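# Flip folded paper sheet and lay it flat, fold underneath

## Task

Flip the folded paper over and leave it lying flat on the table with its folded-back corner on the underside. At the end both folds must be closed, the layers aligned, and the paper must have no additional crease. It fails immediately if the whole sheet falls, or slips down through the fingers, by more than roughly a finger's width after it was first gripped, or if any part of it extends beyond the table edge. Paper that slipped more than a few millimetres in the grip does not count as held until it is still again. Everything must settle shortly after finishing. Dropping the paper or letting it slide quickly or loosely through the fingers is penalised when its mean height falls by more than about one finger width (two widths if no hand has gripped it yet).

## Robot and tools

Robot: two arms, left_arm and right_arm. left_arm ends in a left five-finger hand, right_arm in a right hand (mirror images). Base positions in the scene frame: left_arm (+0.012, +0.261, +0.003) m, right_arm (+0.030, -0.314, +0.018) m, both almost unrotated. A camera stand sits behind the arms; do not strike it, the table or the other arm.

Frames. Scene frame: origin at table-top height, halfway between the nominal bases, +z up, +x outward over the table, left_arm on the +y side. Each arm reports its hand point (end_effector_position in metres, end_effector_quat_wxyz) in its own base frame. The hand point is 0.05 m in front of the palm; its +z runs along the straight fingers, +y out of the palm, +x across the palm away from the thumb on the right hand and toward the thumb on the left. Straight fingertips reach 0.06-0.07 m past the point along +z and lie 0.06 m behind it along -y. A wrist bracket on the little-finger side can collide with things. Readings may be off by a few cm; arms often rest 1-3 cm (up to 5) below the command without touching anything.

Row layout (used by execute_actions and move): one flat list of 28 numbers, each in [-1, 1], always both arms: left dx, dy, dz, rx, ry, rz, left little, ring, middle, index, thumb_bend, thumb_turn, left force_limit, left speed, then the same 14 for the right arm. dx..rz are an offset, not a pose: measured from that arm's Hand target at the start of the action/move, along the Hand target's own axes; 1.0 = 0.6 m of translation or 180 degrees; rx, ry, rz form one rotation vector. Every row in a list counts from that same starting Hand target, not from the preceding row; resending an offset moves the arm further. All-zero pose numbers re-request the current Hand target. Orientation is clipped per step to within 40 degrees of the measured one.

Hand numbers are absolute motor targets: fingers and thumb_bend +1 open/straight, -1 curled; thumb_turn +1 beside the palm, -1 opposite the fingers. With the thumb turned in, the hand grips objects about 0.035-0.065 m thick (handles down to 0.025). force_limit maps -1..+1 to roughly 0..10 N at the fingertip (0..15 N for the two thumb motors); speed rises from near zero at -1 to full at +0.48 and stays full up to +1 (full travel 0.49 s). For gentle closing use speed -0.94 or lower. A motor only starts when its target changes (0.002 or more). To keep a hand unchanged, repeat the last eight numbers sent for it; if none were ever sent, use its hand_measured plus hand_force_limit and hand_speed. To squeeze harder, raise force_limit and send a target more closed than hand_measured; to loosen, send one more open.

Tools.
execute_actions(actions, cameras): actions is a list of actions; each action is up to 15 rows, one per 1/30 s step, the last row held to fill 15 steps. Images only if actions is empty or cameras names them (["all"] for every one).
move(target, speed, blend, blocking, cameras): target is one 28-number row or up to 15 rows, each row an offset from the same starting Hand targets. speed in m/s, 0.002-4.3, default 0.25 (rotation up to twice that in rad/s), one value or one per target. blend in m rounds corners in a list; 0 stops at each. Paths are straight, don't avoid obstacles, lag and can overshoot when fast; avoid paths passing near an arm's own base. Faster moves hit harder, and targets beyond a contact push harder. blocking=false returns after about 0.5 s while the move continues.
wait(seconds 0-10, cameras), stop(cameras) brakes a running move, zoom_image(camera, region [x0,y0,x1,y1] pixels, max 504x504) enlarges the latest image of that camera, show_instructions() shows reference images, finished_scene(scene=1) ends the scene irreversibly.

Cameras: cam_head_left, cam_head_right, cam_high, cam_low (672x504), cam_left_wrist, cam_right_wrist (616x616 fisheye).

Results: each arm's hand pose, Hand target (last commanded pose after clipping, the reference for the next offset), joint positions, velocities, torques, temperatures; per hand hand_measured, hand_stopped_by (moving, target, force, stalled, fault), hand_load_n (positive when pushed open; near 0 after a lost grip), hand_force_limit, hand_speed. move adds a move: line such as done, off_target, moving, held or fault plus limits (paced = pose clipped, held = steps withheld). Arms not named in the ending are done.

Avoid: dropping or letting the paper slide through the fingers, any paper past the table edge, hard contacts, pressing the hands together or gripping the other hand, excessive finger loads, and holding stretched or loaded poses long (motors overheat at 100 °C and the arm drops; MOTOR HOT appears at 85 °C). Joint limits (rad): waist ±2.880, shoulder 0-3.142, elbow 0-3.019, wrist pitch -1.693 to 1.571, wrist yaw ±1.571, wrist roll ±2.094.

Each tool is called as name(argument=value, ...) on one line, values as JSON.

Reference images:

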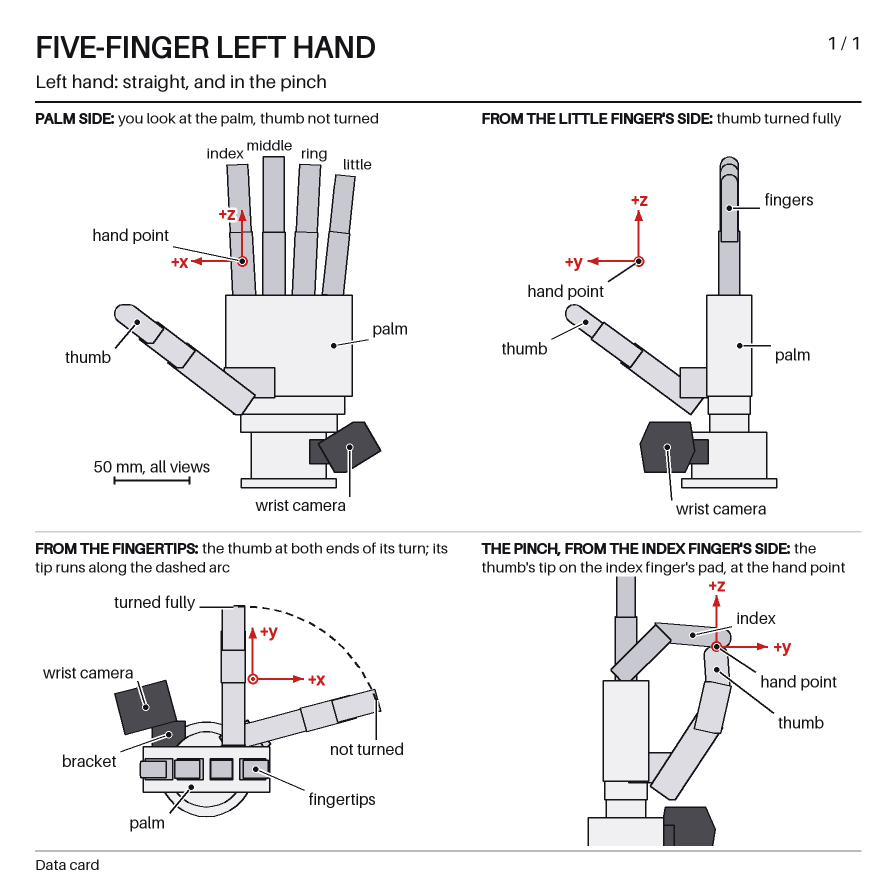

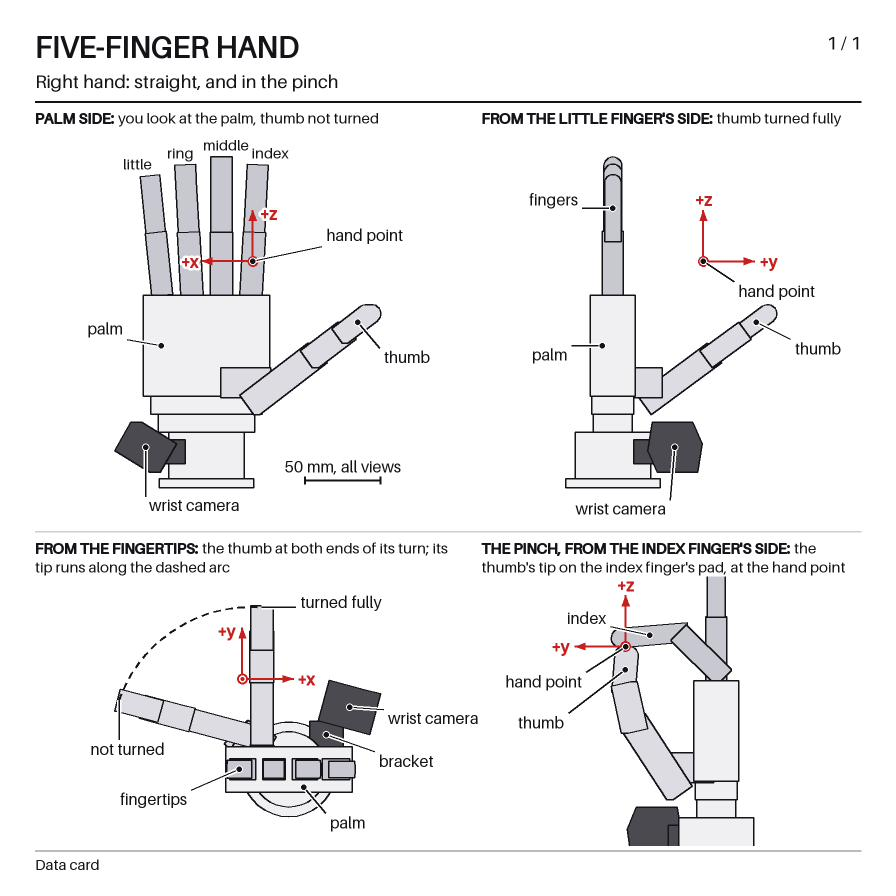

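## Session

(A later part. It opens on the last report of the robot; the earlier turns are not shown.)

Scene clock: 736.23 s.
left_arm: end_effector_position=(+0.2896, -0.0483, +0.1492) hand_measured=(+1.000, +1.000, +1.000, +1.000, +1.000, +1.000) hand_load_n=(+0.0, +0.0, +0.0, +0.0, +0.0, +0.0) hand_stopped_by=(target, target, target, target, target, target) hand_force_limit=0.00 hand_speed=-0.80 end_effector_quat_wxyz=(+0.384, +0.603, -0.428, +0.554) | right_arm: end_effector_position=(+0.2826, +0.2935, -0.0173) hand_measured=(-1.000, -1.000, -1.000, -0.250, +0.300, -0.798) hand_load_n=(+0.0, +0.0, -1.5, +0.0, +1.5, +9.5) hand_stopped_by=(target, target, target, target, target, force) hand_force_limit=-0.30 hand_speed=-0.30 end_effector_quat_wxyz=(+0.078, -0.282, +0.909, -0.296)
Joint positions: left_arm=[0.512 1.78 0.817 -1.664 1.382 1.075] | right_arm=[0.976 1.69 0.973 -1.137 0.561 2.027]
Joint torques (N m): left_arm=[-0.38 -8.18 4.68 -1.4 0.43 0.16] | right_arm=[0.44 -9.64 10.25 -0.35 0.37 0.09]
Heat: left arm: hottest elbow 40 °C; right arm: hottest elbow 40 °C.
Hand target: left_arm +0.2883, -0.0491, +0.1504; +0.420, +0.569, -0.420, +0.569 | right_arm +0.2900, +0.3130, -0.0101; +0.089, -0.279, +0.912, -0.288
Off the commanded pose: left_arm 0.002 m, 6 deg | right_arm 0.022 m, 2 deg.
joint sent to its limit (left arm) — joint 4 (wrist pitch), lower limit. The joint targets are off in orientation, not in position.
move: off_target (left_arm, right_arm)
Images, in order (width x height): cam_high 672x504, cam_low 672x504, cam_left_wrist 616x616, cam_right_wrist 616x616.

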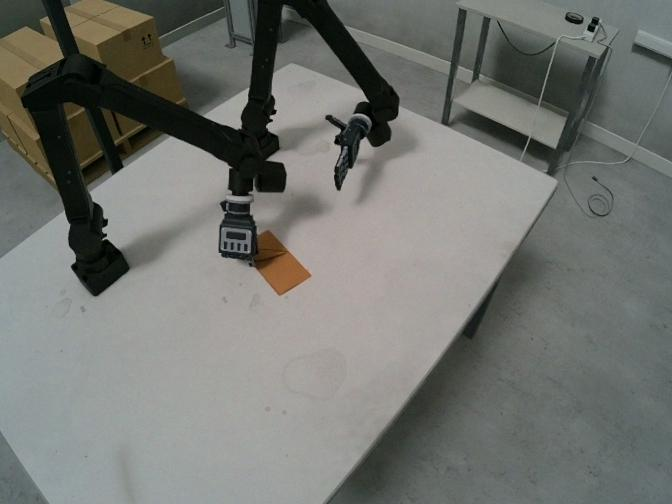

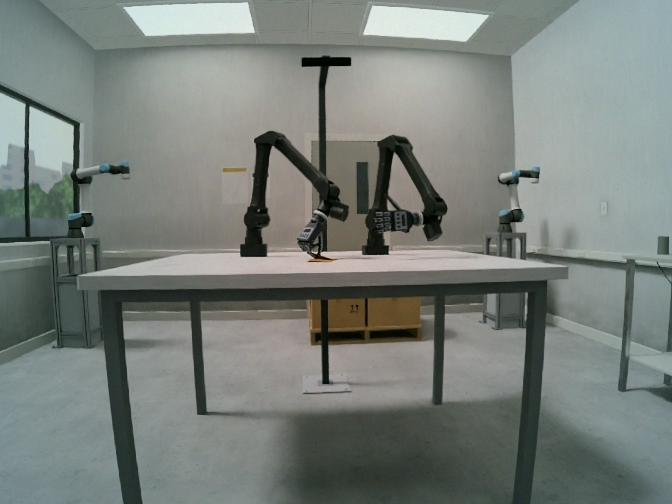

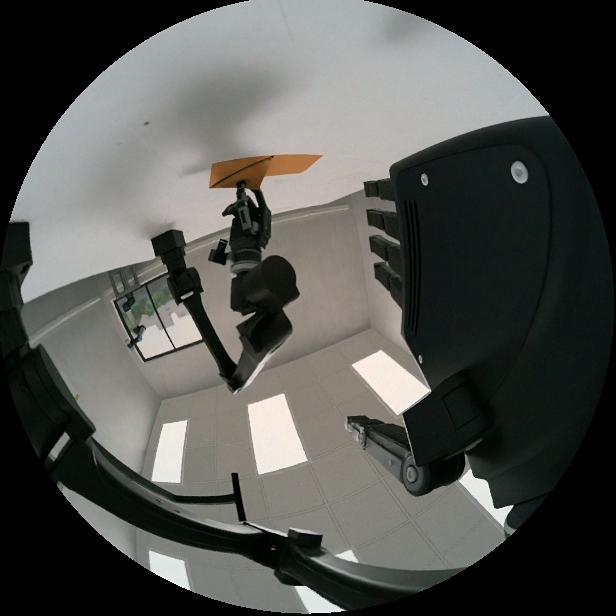

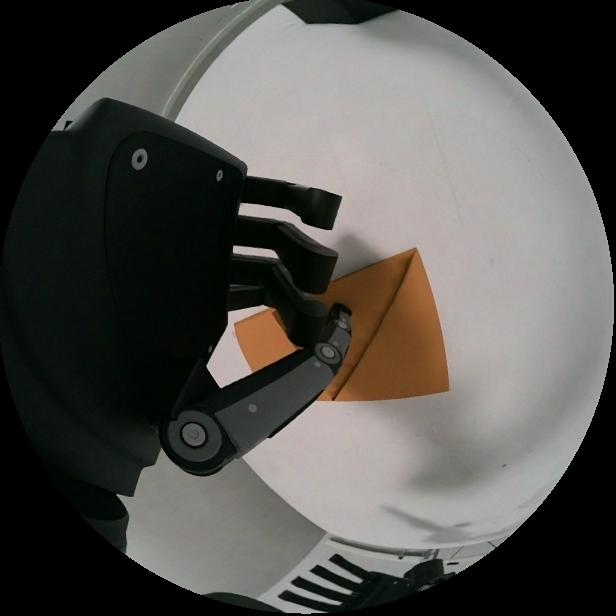

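move(target=[[0,0,0,0,0,0,1,1,1,1,1,1,0,-0.8,0,0,0,0,0,0,-1,-1,-1,-0.25,0.3,-0.74,-0.3,-0.5],[0,0,0,0,0,0,1,1,1,1,1,1,0,-0.8,0,0,0,0,0,0,-1,-1,-1,-0.25,0.1,-0.74,-0.5,-0.9]], speed=0.05, cameras=["cam_left_wrist","cam_right_wrist","cam_low"])

zoom_image(camera="cam_low", region=[290, 220, 350, 280])

zoom_image(camera="cam_left_wrist", region=[200, 130, 330, 240])

zoom_image(camera="cam_right_wrist", region=[200, 220, 480, 440])

Scene clock: 765.97 s.
left_arm: end_effector_position=(+0.2896, -0.0483, +0.1492) hand_measured=(+1.000, +1.000, +1.000, +1.000, +1.000, +1.000) hand_load_n=(+0.0, +0.0, +0.0, +0.0, +0.0, +0.0) hand_stopped_by=(target, target, target, target, target, target) hand_force_limit=0.00 hand_speed=-0.80 end_effector_quat_wxyz=(+0.384, +0.603, -0.428, +0.554) | right_arm: end_effector_position=(+0.2826, +0.2935, -0.0173) hand_measured=(-1.000, -1.000, -1.000, -0.250, +0.150, -0.740) hand_load_n=(+0.0, +0.0, -0.5, +3.0, +3.5, +2.5) hand_stopped_by=(target, target, target, target, force, target) hand_force_limit=-0.50 hand_speed=-0.90 end_effector_quat_wxyz=(+0.078, -0.282, +0.909, -0.296)
Joint positions: left_arm=[0.512 1.78 0.817 -1.664 1.382 1.075] | right_arm=[0.976 1.69 0.973 -1.137 0.561 2.027]
Joint torques (N m): left_arm=[-0.38 -8.12 4.7 -1.4 0.43 0.16] | right_arm=[0.85 -9.47 10.29 -0.38 0.35 0.08]
Heat: left arm: hottest elbow 40 °C; right arm: hottest elbow 41 °C.
Hand target: left_arm +0.2883, -0.0491, +0.1504; +0.420, +0.569, -0.420, +0.569 | right_arm +0.2900, +0.3130, -0.0101; +0.089, -0.279, +0.912, -0.288
Off the commanded pose: left_arm 0.002 m, 6 deg | right_arm 0.022 m, 2 deg.
joint sent to its limit (left arm) — joint 4 (wrist pitch), lower limit. The joint targets are off in orientation, not in position.
move: off_target (left_arm, right_arm); target 2's new numbers were sent with right_arm's hand 0.022 m and 2 deg from that target
Images, in order (width x height): cam_low 672x504, cam_left_wrist 616x616, cam_right_wrist 616x616.

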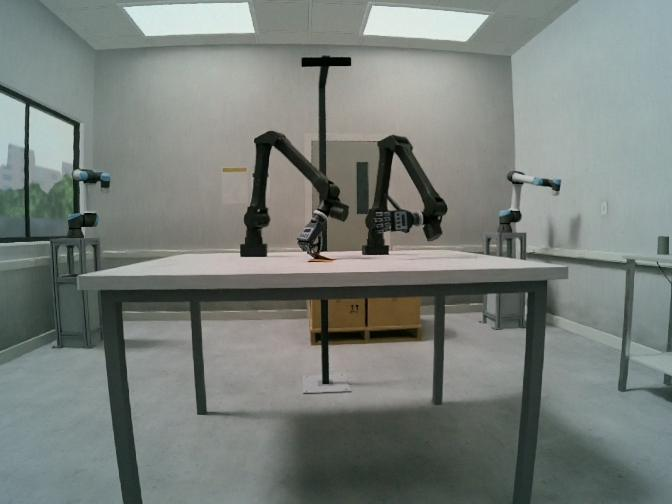

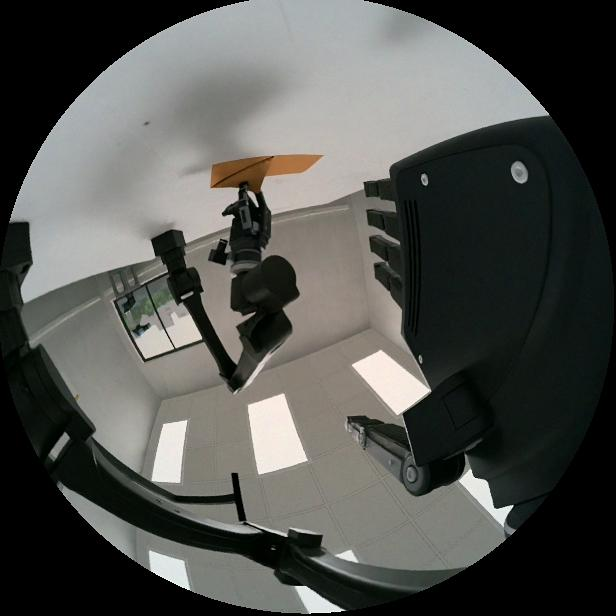

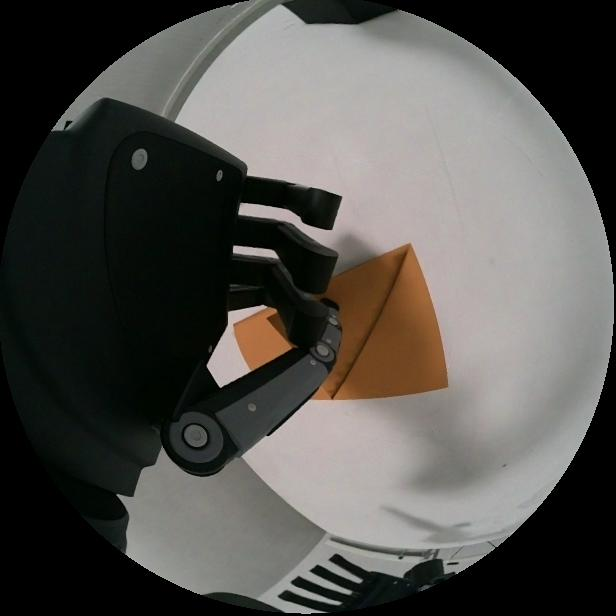

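Scaled by 8.400 from the camera's 672x504 image, which has a finer 960x720 frame.

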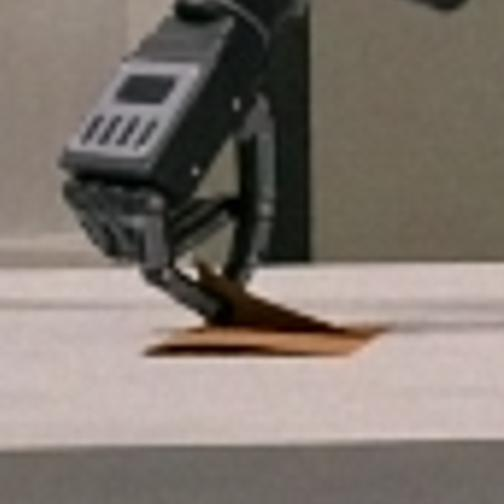

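Scaled by 3.877 from the camera's 616x616 image, which has a finer 880x880 frame.

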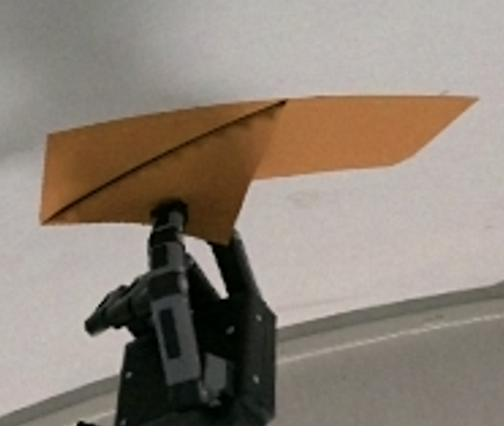

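Scaled by 1.800 from the camera's 616x616 image, which has a finer 880x880 frame.

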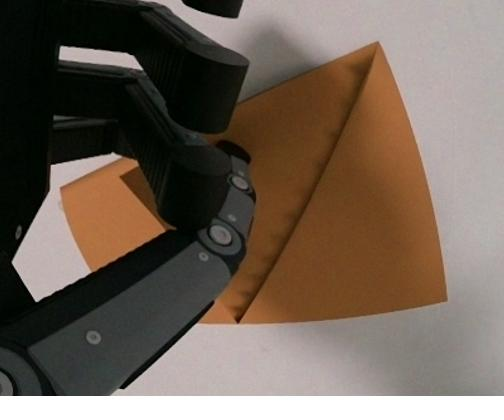

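move(target=[[0,0,0,0,0,0,1,1,1,1,1,1,0,-0.8,0,0,0,0,0,0,-1,-1,-1,-0.25,-0.05,-0.74,-0.2,-0.9],[0,0,0,0,0,0,1,1,1,1,1,1,0,-0.8,0,-0.0478,-0.0683,0,0,0,-1,-1,-1,-0.25,-0.05,-0.74,-0.2,-0.9]], speed=0.05, cameras=["cam_left_wrist","cam_right_wrist","cam_low","cam_high"])

zoom_image(camera="cam_low", region=[280, 200, 360, 280])

zoom_image(camera="cam_left_wrist", region=[190, 120, 340, 250])

zoom_image(camera="cam_high", region=[210, 210, 320, 310])

Scene clock: 825.50 s.
left_arm: end_effector_position=(+0.2896, -0.0483, +0.1492) hand_measured=(+1.000, +1.000, +1.000, +1.000, +1.000, +1.000) hand_load_n=(+0.0, +0.0, -0.5, +0.0, +0.0, -0.5) hand_stopped_by=(target, target, target, target, target, target) hand_force_limit=0.00 hand_speed=-0.80 end_effector_quat_wxyz=(+0.384, +0.603, -0.428, +0.554) | right_arm: end_effector_position=(+0.2805, +0.2905, +0.0186) hand_measured=(-1.000, -1.000, -1.000, -0.250, +0.130, -0.740) hand_load_n=(+0.0, +0.0, -0.5, +5.0, +5.5, +2.5) hand_stopped_by=(target, target, target, target, force, target) hand_force_limit=-0.20 hand_speed=-0.90 end_effector_quat_wxyz=(+0.065, -0.286, +0.906, -0.306)
Joint positions: left_arm=[0.512 1.78 0.817 -1.664 1.382 1.075] | right_arm=[0.976 1.64 1.023 -1.271 0.561 2.027]
Joint torques (N m): left_arm=[-0.38 -8.18 4.68 -1.4 0.43 0.16] | right_arm=[0.73 -11.81 11.14 -0.47 0.35 0.05]
Heat: left arm: hottest elbow 39 °C; right arm: hottest elbow 41 °C.
Hand target: left_arm +0.2883, -0.0491, +0.1504; +0.420, +0.569, -0.420, +0.569 | right_arm +0.2899, +0.3131, +0.0398; +0.089, -0.279, +0.912, -0.288
Off the commanded pose: left_arm 0.002 m, 6 deg | right_arm 0.032 m, 4 deg.
joint sent to its limit (left arm) — joint 4 (wrist pitch), lower limit. The joint targets are off in orientation, not in position.
move: off_target (left_arm, right_arm)
Images, in order (width x height): cam_high 672x504, cam_low 672x504, cam_left_wrist 616x616, cam_right_wrist 616x616.

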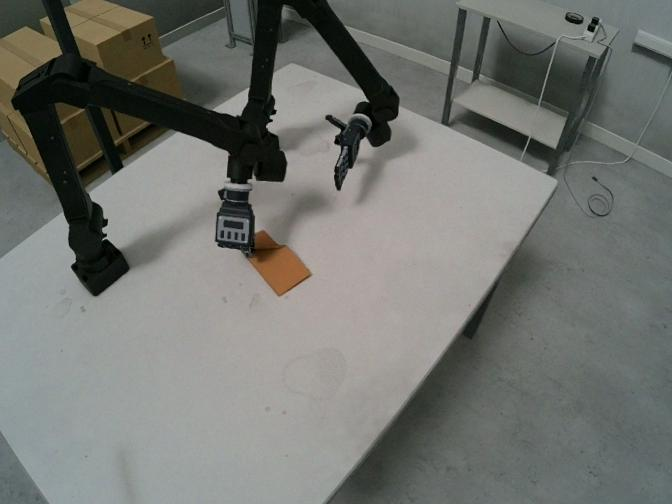

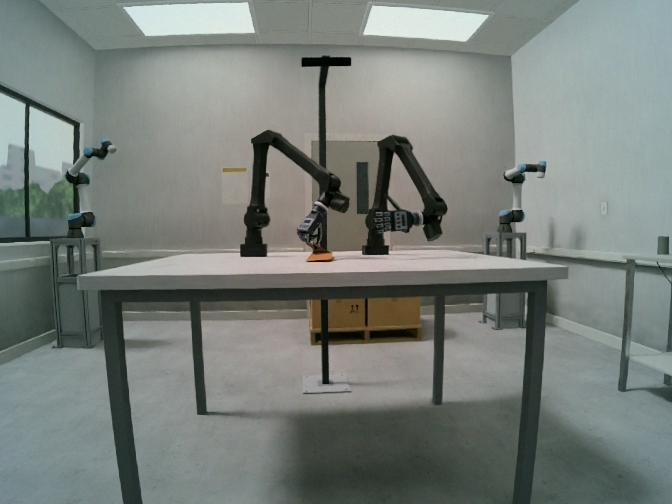

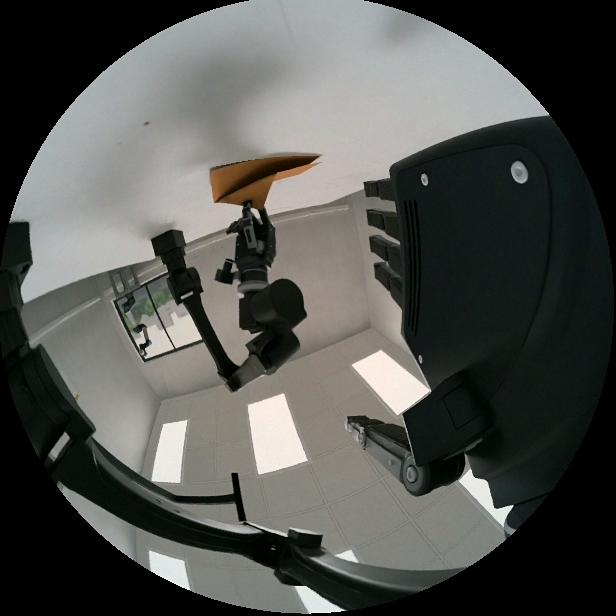

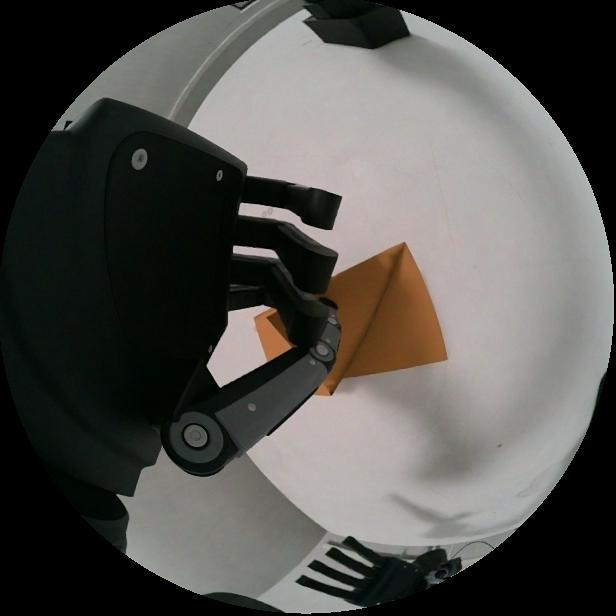

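Scaled by 6.300 from the camera's 672x504 image, which has a finer 960x720 frame.

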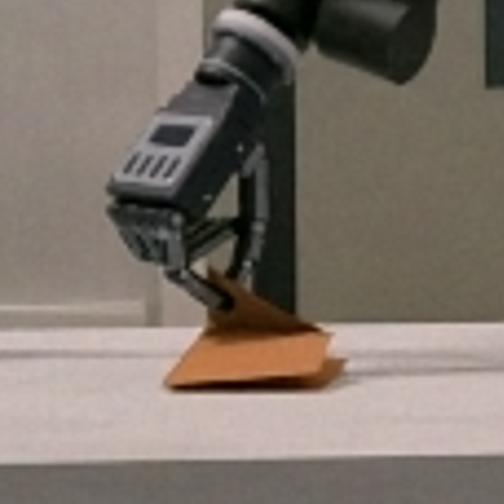

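Scaled by 3.360 from the camera's 616x616 image, which has a finer 880x880 frame.

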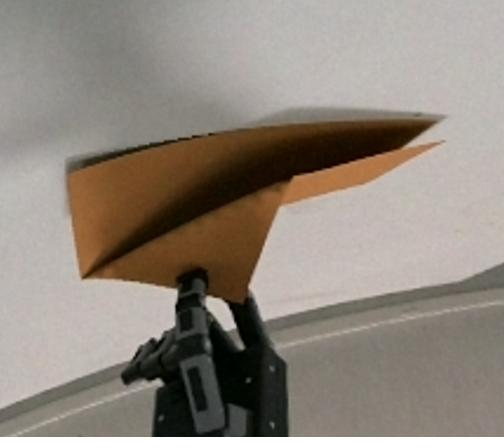

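Scaled by 4.582 from the camera's 672x504 image, which has a finer 960x720 frame.

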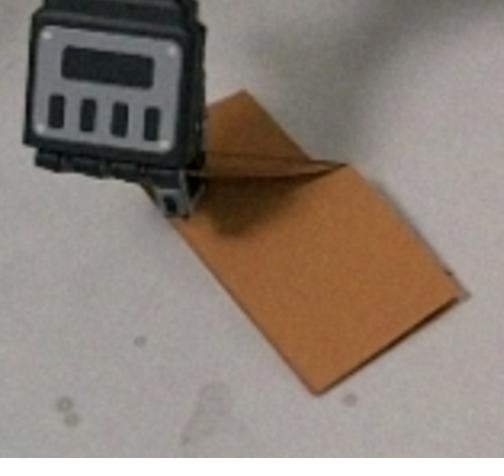

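move(target=[0,0,0,0,0,0,1,1,1,1,1,1,0,-0.8,0,-0.1244,-0.1775,0,0,0,-1,-1,-1,-0.25,-0.05,-0.74,-0.2,-0.9], speed=0.06, cameras=["all"])

zoom_image(camera="cam_low", region=[270, 160, 370, 280])

zoom_image(camera="cam_left_wrist", region=[180, 120, 360, 300])

zoom_image(camera="cam_high", region=[200, 180, 320, 300])

Scene clock: 837.93 s.
left_arm: end_effector_position=(+0.2896, -0.0483, +0.1492) hand_measured=(+1.000, +1.000, +1.000, +1.000, +1.000, +1.000) hand_load_n=(+0.0, +0.0, +0.0, +0.5, +0.0, +0.0) hand_stopped_by=(target, target, target, target, target, target) hand_force_limit=0.00 hand_speed=-0.80 end_effector_quat_wxyz=(+0.384, +0.603, -0.428, +0.554) | right_arm: end_effector_position=(+0.2830, +0.2946, +0.1438) hand_measured=(-1.000, -1.000, -1.000, -0.250, +0.130, -0.740) hand_load_n=(+0.0, +0.0, +0.0, +5.0, +5.5, +2.0) hand_stopped_by=(target, target, target, target, force, target) hand_force_limit=-0.20 hand_speed=-0.90 end_effector_quat_wxyz=(+0.062, -0.287, +0.905, -0.307)
Joint positions: left_arm=[0.512 1.78 0.817 -1.664 1.382 1.075] | right_arm=[0.976 1.51 1.231 -1.616 0.56 2.027]
Joint torques (N m): left_arm=[-0.38 -8.12 4.7 -1.4 0.43 0.16] | right_arm=[0.5 -11.22 13.19 -0.5 0.37 0.08]
Heat: left arm: hottest elbow 39 °C; right arm: hottest elbow 42 °C.
Hand target: left_arm +0.2883, -0.0491, +0.1504; +0.420, +0.569, -0.420, +0.569 | right_arm +0.2896, +0.3131, +0.1699; +0.089, -0.279, +0.912, -0.288
Off the commanded pose: left_arm 0.002 m, 6 deg | right_arm 0.033 m, 4 deg.
joint sent to its limit (left arm) — joint 4 (wrist pitch), lower limit. The joint targets are off in orientation, not in position.
move: off_target (left_arm, right_arm)

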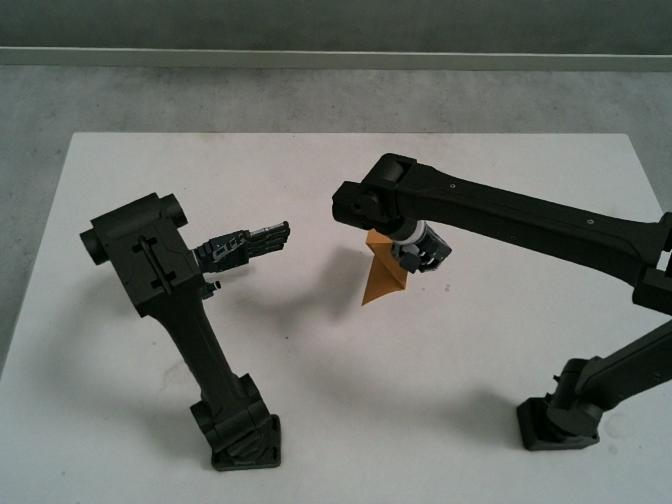

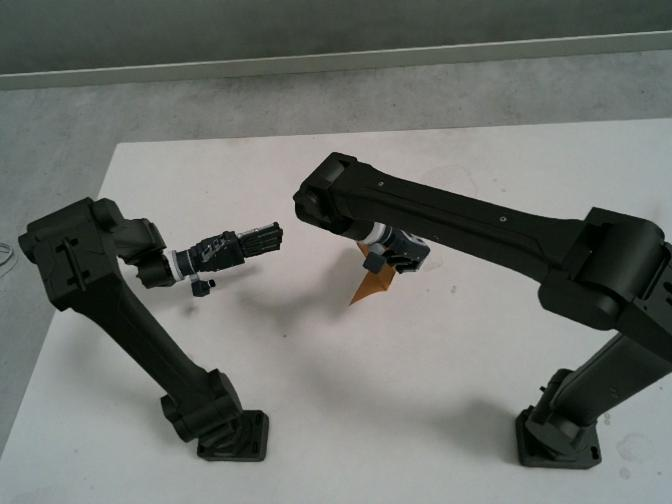

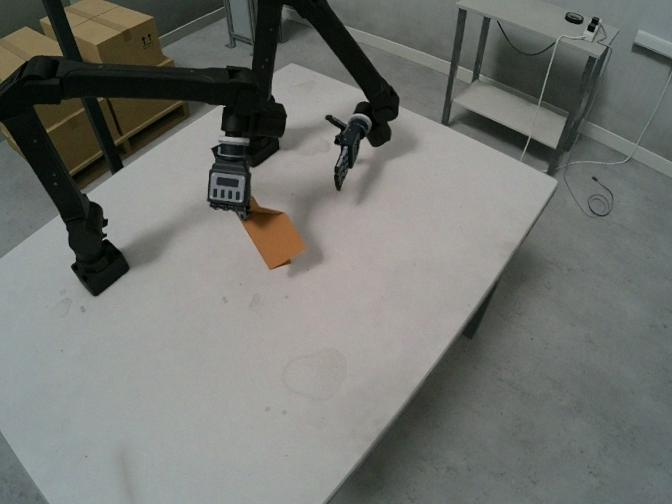

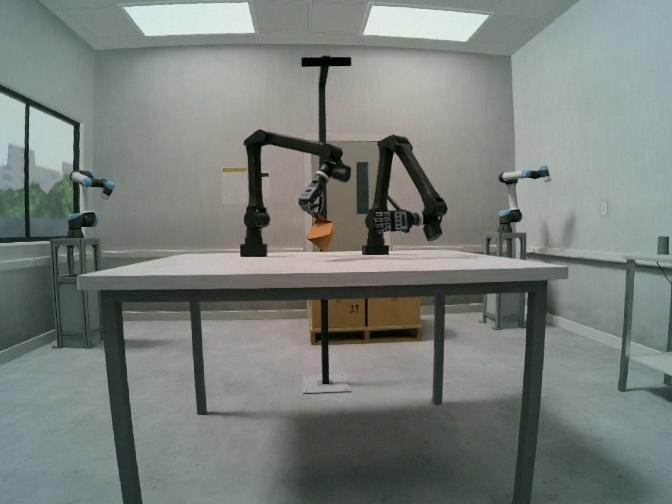

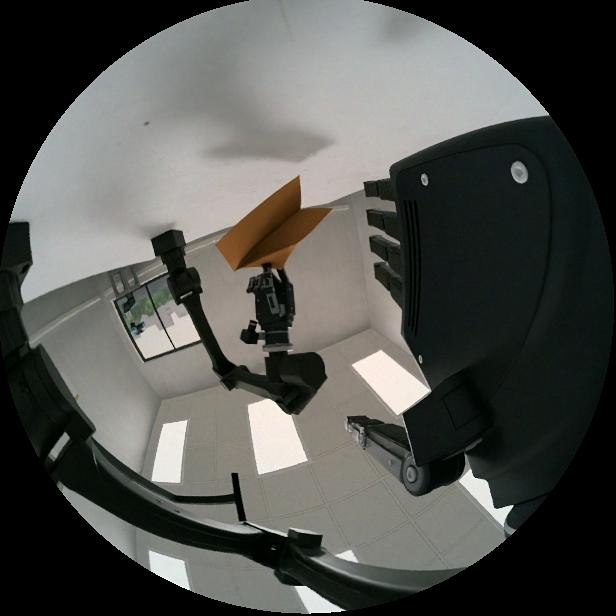

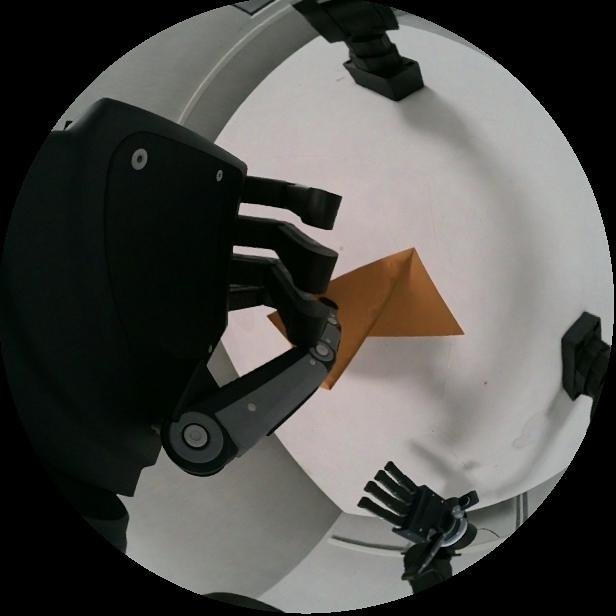

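Scaled by 4.200 from the camera's 672x504 image, which has a finer 960x720 frame.

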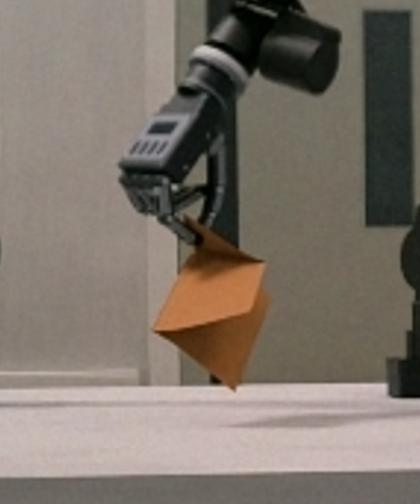

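Scaled by 2.800 from the camera's 616x616 image, which has a finer 880x880 frame.

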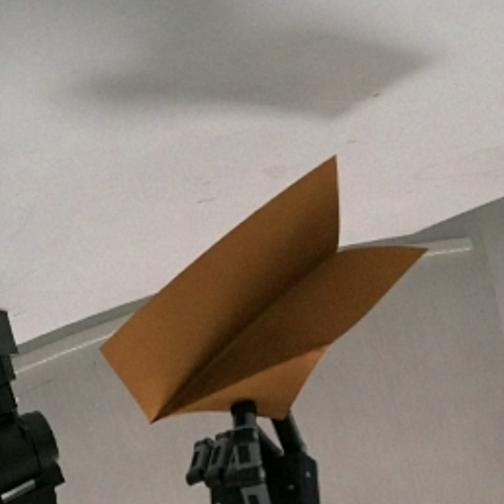

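Scaled by 4.200 from the camera's 672x504 image, which has a finer 960x720 frame.

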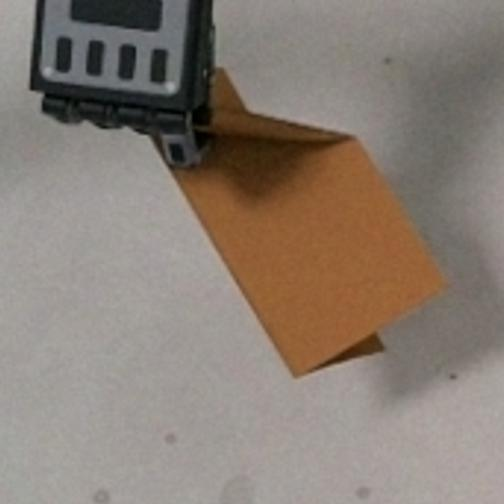

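move(target=[[0.217,-0.068,-0.153,0.457,-0.277,-0.334,1,1,1,1,1,1,0,-0.8,0,0,0,0,0,0,-1,-1,-1,-0.25,-0.05,-0.74,-0.2,-0.9],[0.25,-0.10,-0.144,0.113,-0.489,0.060,1,1,1,1,1,1,0,-0.8,0,0,0,0,0,0,-1,-1,-1,-0.25,-0.05,-0.74,-0.2,-0.9]], speed=0.4, blend=[0.02,0], cameras=["cam_high"])

Scene clock: 891.50 s.
left_arm: end_effector_position=(+0.3112, +0.0502, +0.2807) hand_measured=(+1.000, +1.000, +1.000, +1.000, +1.000, +1.000) hand_load_n=(+0.0, +0.0, +0.0, +0.0, -0.5, +0.0) hand_stopped_by=(target, target, target, target, target, target) hand_force_limit=0.00 hand_speed=-0.80 end_effector_quat_wxyz=(-0.122, +0.830, -0.535, +0.100) | right_arm: end_effector_position=(+0.2830, +0.2946, +0.1438) hand_measured=(-1.000, -1.000, -1.000, -0.250, +0.130, -0.740) hand_load_n=(+0.0, +0.0, -0.5, +5.0, +5.5, +2.5) hand_stopped_by=(target, target, target, target, force, target) hand_force_limit=-0.20 hand_speed=-0.90 end_effector_quat_wxyz=(+0.062, -0.287, +0.905, -0.307)
Joint positions: left_arm=[0.28 1.083 1.231 -1.403 -0.01 -0.144] | right_arm=[0.976 1.51 1.231 -1.616 0.56 2.027]
Joint torques (N m): left_arm=[-0.73 -3.72 15.91 0.31 -0.14 0.2] | right_arm=[0.44 -11.05 13.05 -0.57 0.37 0.07]
Heat: left arm: hottest elbow 40 °C; right arm: hottest elbow 44 °C.
Hand target: left_arm +0.3201, +0.0513, +0.3003; -0.134, +0.823, -0.541, +0.109 | right_arm +0.2896, +0.3131, +0.1699; +0.089, -0.279, +0.912, -0.288
Off the commanded pose: left_arm 0.022 m, 2 deg | right_arm 0.033 m, 4 deg.
move: off_target (left_arm, right_arm)
Images, in order (width x height): cam_high 672x504.

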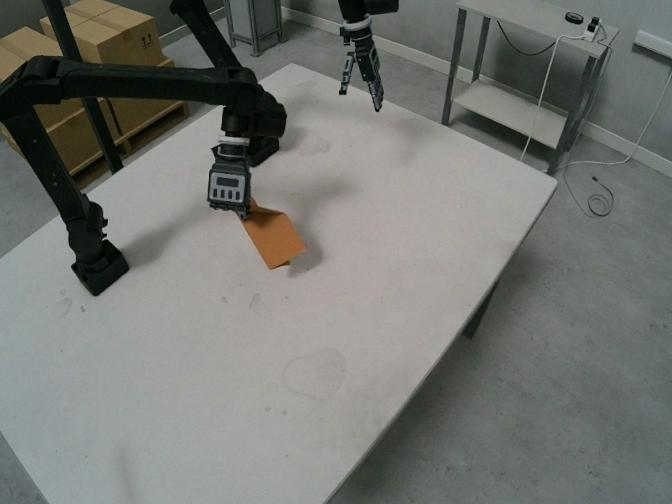

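move(target=[0,0,0,0,0,0,1,1,1,1,1,1,0,-0.8,-0.023,-0.141,-0.105,0,0,-0.611,-1,-1,-1,-0.25,-0.05,-0.74,-0.2,-0.9], speed=0.2, cameras=["cam_high","cam_low","cam_head_left","cam_right_wrist"])

zoom_image(camera="cam_low", region=[270, 140, 390, 280])

zoom_image(camera="cam_high", region=[180, 140, 320, 280])

Scene clock: 907.70 s.
left_arm: end_effector_position=(+0.3112, +0.0502, +0.2807) hand_measured=(+1.000, +1.000, +1.000, +1.000, +1.000, +1.000) hand_load_n=(+0.0, +0.0, +0.0, +0.0, +0.0, +0.0) hand_stopped_by=(target, target, target, target, target, target) hand_force_limit=0.00 hand_speed=-0.80 end_effector_quat_wxyz=(-0.122, +0.830, -0.536, +0.100) | right_arm: end_effector_position=(+0.3137, +0.2775, +0.2551) hand_measured=(-1.000, -1.000, -1.000, -0.250, +0.130, -0.740) hand_load_n=(+0.0, +0.0, -0.5, +5.0, +5.5, +2.5) hand_stopped_by=(target, target, target, target, force, target) hand_force_limit=-0.20 hand_speed=-0.90 end_effector_quat_wxyz=(+0.143, +0.914, -0.287, +0.250)
Joint positions: left_arm=[0.28 1.083 1.231 -1.403 -0.01 -0.143] | right_arm=[0.918 1.645 1.637 -1.675 0.574 -0.012]
Joint torques (N m): left_arm=[-0.67 -3.78 15.91 0.31 -0.13 0.19] | right_arm=[0.73 -11.75 14.54 -0.16 0.51 -0.19]
Motor temperatures (°C): left_arm=[31 36 42 29 33 29] | right_arm=[30 37 46 32 30 28]
Heat: left arm: hottest elbow 42 °C; right arm: hottest elbow 46 °C.
Hand target: left_arm +0.3201, +0.0513, +0.3003; -0.134, +0.823, -0.541, +0.109 | right_arm +0.3195, +0.2936, +0.2700; +0.185, +0.907, -0.294, +0.238
Off the commanded pose: left_arm 0.022 m, 2 deg | right_arm 0.023 m, 5 deg.
joint sent to its limit (right arm) — joint 4 (wrist pitch), lower limit. The joint targets are off in orientation, not in position.
move: off_target (left_arm, right_arm)
Images, in order (width x height): cam_head_left 672x504, cam_high 672x504, cam_low 672x504, cam_right_wrist 616x616.

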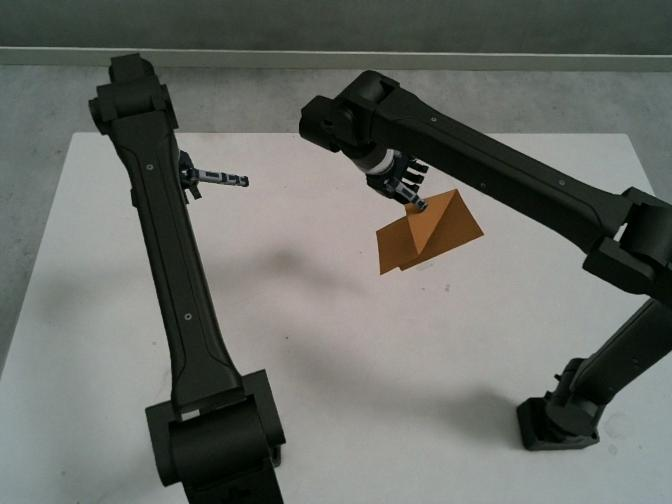

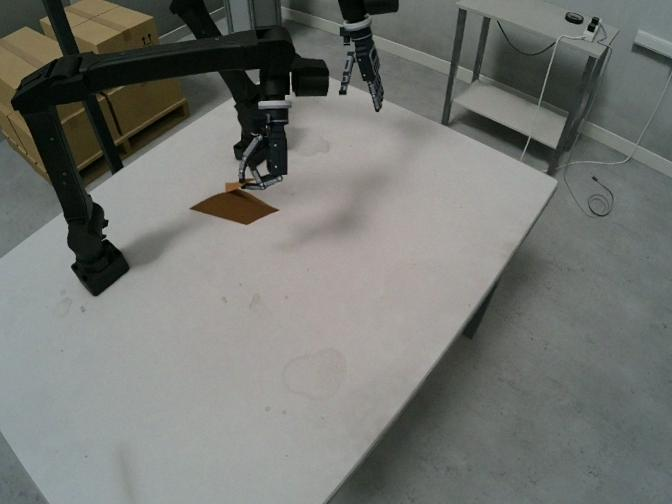

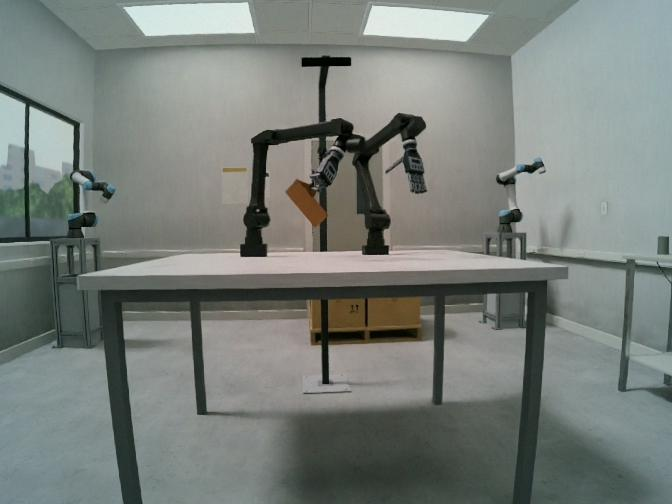

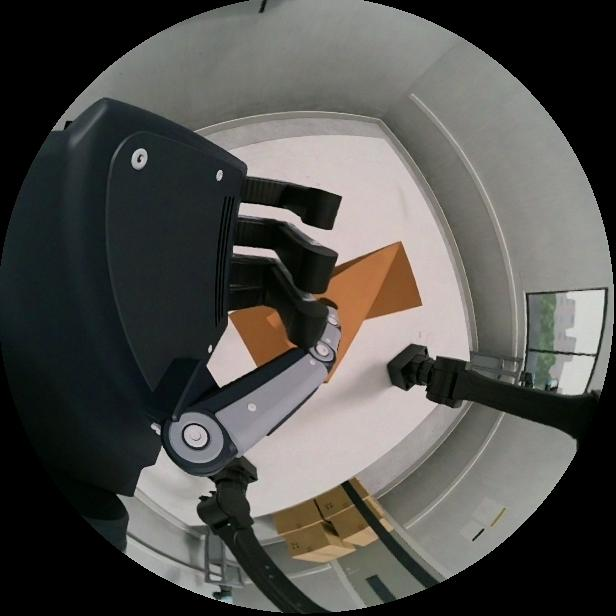

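Scaled by 3.600 from the camera's 672x504 image, which has a finer 960x720 frame.

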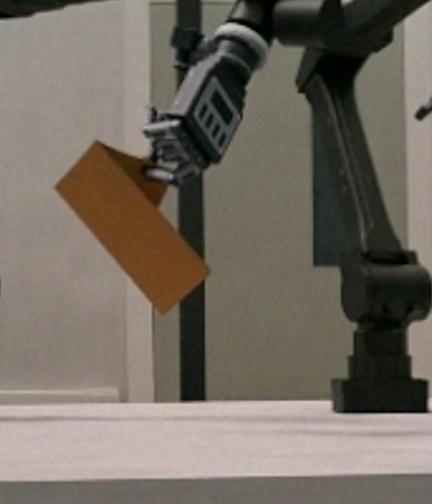

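Scaled by 3.600 from the camera's 672x504 image, which has a finer 960x720 frame.

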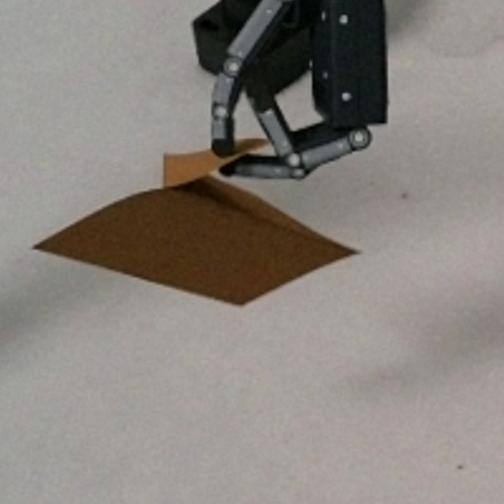

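move(target=[0,0,0,0,0,0,1,1,1,1,1,1,0,-0.8,0.121,-0.003,0.079,0.5271,-0.0971,0.2064,-1,-1,-1,-0.25,-0.05,-0.74,-0.2,-0.9], speed=0.2, cameras=["cam_high","cam_low","cam_head_left","cam_right_wrist"])

zoom_image(camera="cam_low", region=[270, 140, 390, 280])

zoom_image(camera="cam_high", region=[180, 140, 320, 280])

Scene clock: 936.53 s.
left_arm: end_effector_position=(+0.3112, +0.0502, +0.2807) hand_measured=(+1.000, +1.000, +1.000, +1.000, +1.000, +1.000) hand_load_n=(+0.0, +0.0, +0.0, +0.0, +0.0, +0.0) hand_stopped_by=(target, target, target, target, target, target) hand_force_limit=0.00 hand_speed=-0.80 end_effector_quat_wxyz=(-0.122, +0.830, -0.536, +0.100) | right_arm: end_effector_position=(+0.3843, +0.2432, +0.2712) hand_measured=(-1.000, -1.000, -1.000, -0.250, +0.130, -0.740) hand_load_n=(+0.0, +0.0, -0.5, +5.0, +5.5, +2.5) hand_stopped_by=(target, target, target, target, force, target) hand_force_limit=-0.20 hand_speed=-0.90 end_effector_quat_wxyz=(+0.642, -0.650, +0.284, -0.292)
Joint positions: left_arm=[0.28 1.083 1.231 -1.403 -0.01 -0.143] | right_arm=[0.339 0.918 0.545 0.367 -0.393 -0.016]
Joint torques (N m): left_arm=[-0.73 -3.72 15.91 0.31 -0.13 0.19] | right_arm=[-1.2 -3.25 10 2.95 -0.09 0.08]
Heat: left arm: hottest elbow 46 °C; right arm: hottest elbow 49 °C.
Hand target: left_arm +0.3201, +0.0513, +0.3003; -0.134, +0.823, -0.541, +0.109 | right_arm +0.3877, +0.2401, +0.2701; +0.645, -0.644, +0.291, -0.291
Off the commanded pose: left_arm 0.022 m, 2 deg | right_arm 0.005 m, 1 deg.
move: off_target (left_arm)
Images, in order (width x height): cam_head_left 672x504, cam_high 672x504, cam_low 672x504, cam_right_wrist 616x616.

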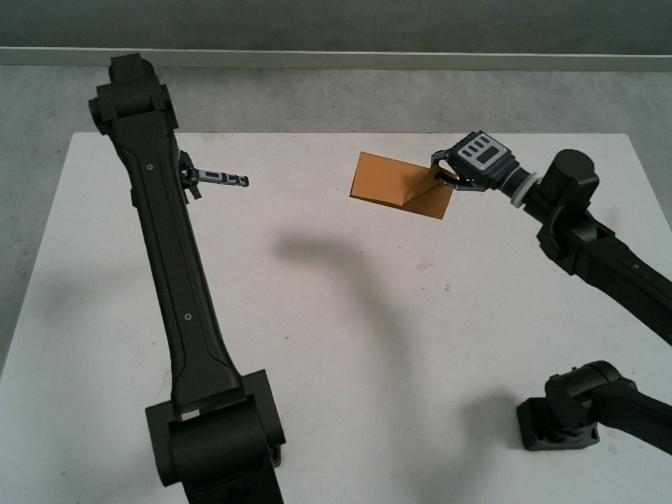

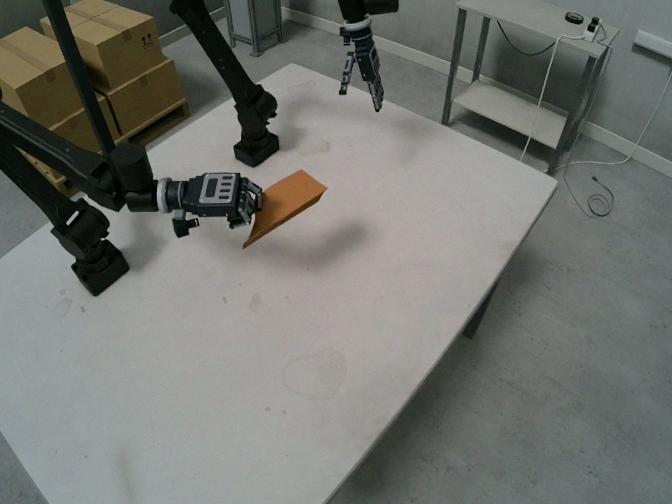

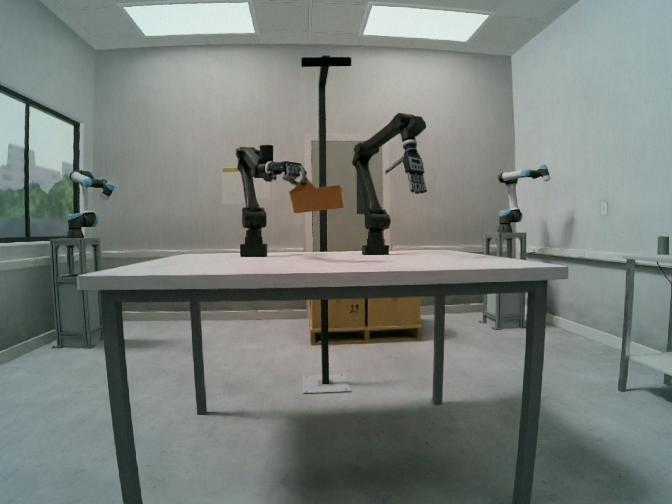

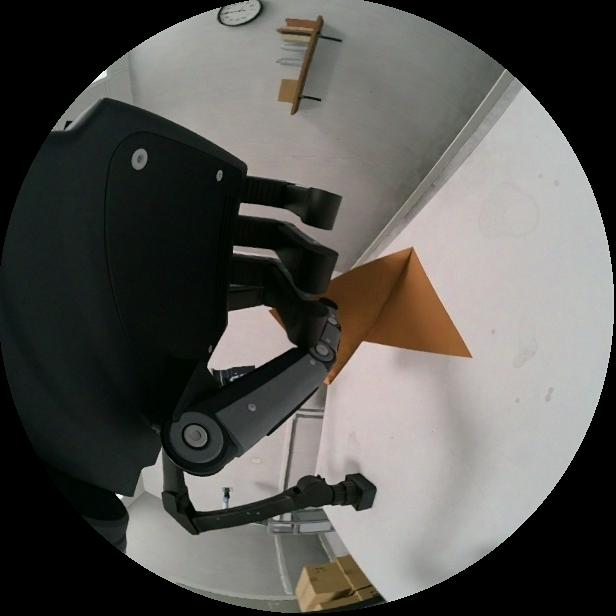

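Scaled by 3.600 from the camera's 672x504 image, which has a finer 960x720 frame.

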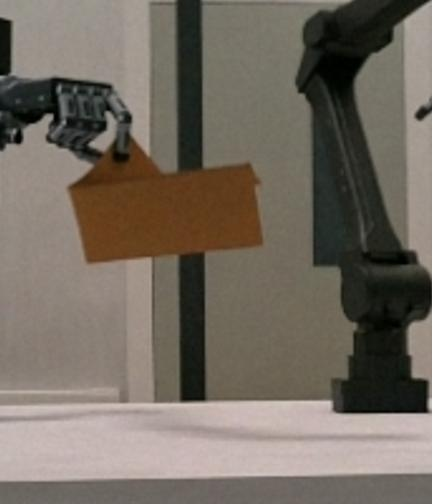

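Scaled by 3.600 from the camera's 672x504 image, which has a finer 960x720 frame.

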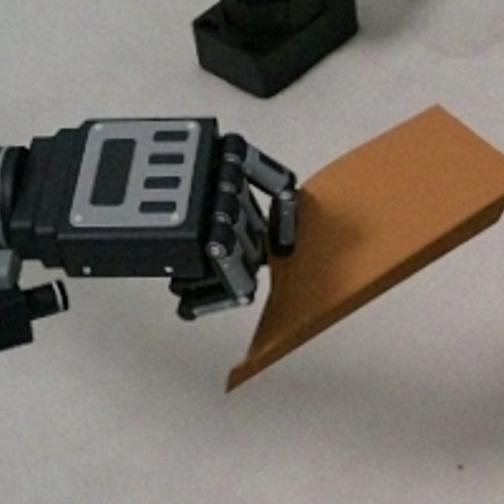

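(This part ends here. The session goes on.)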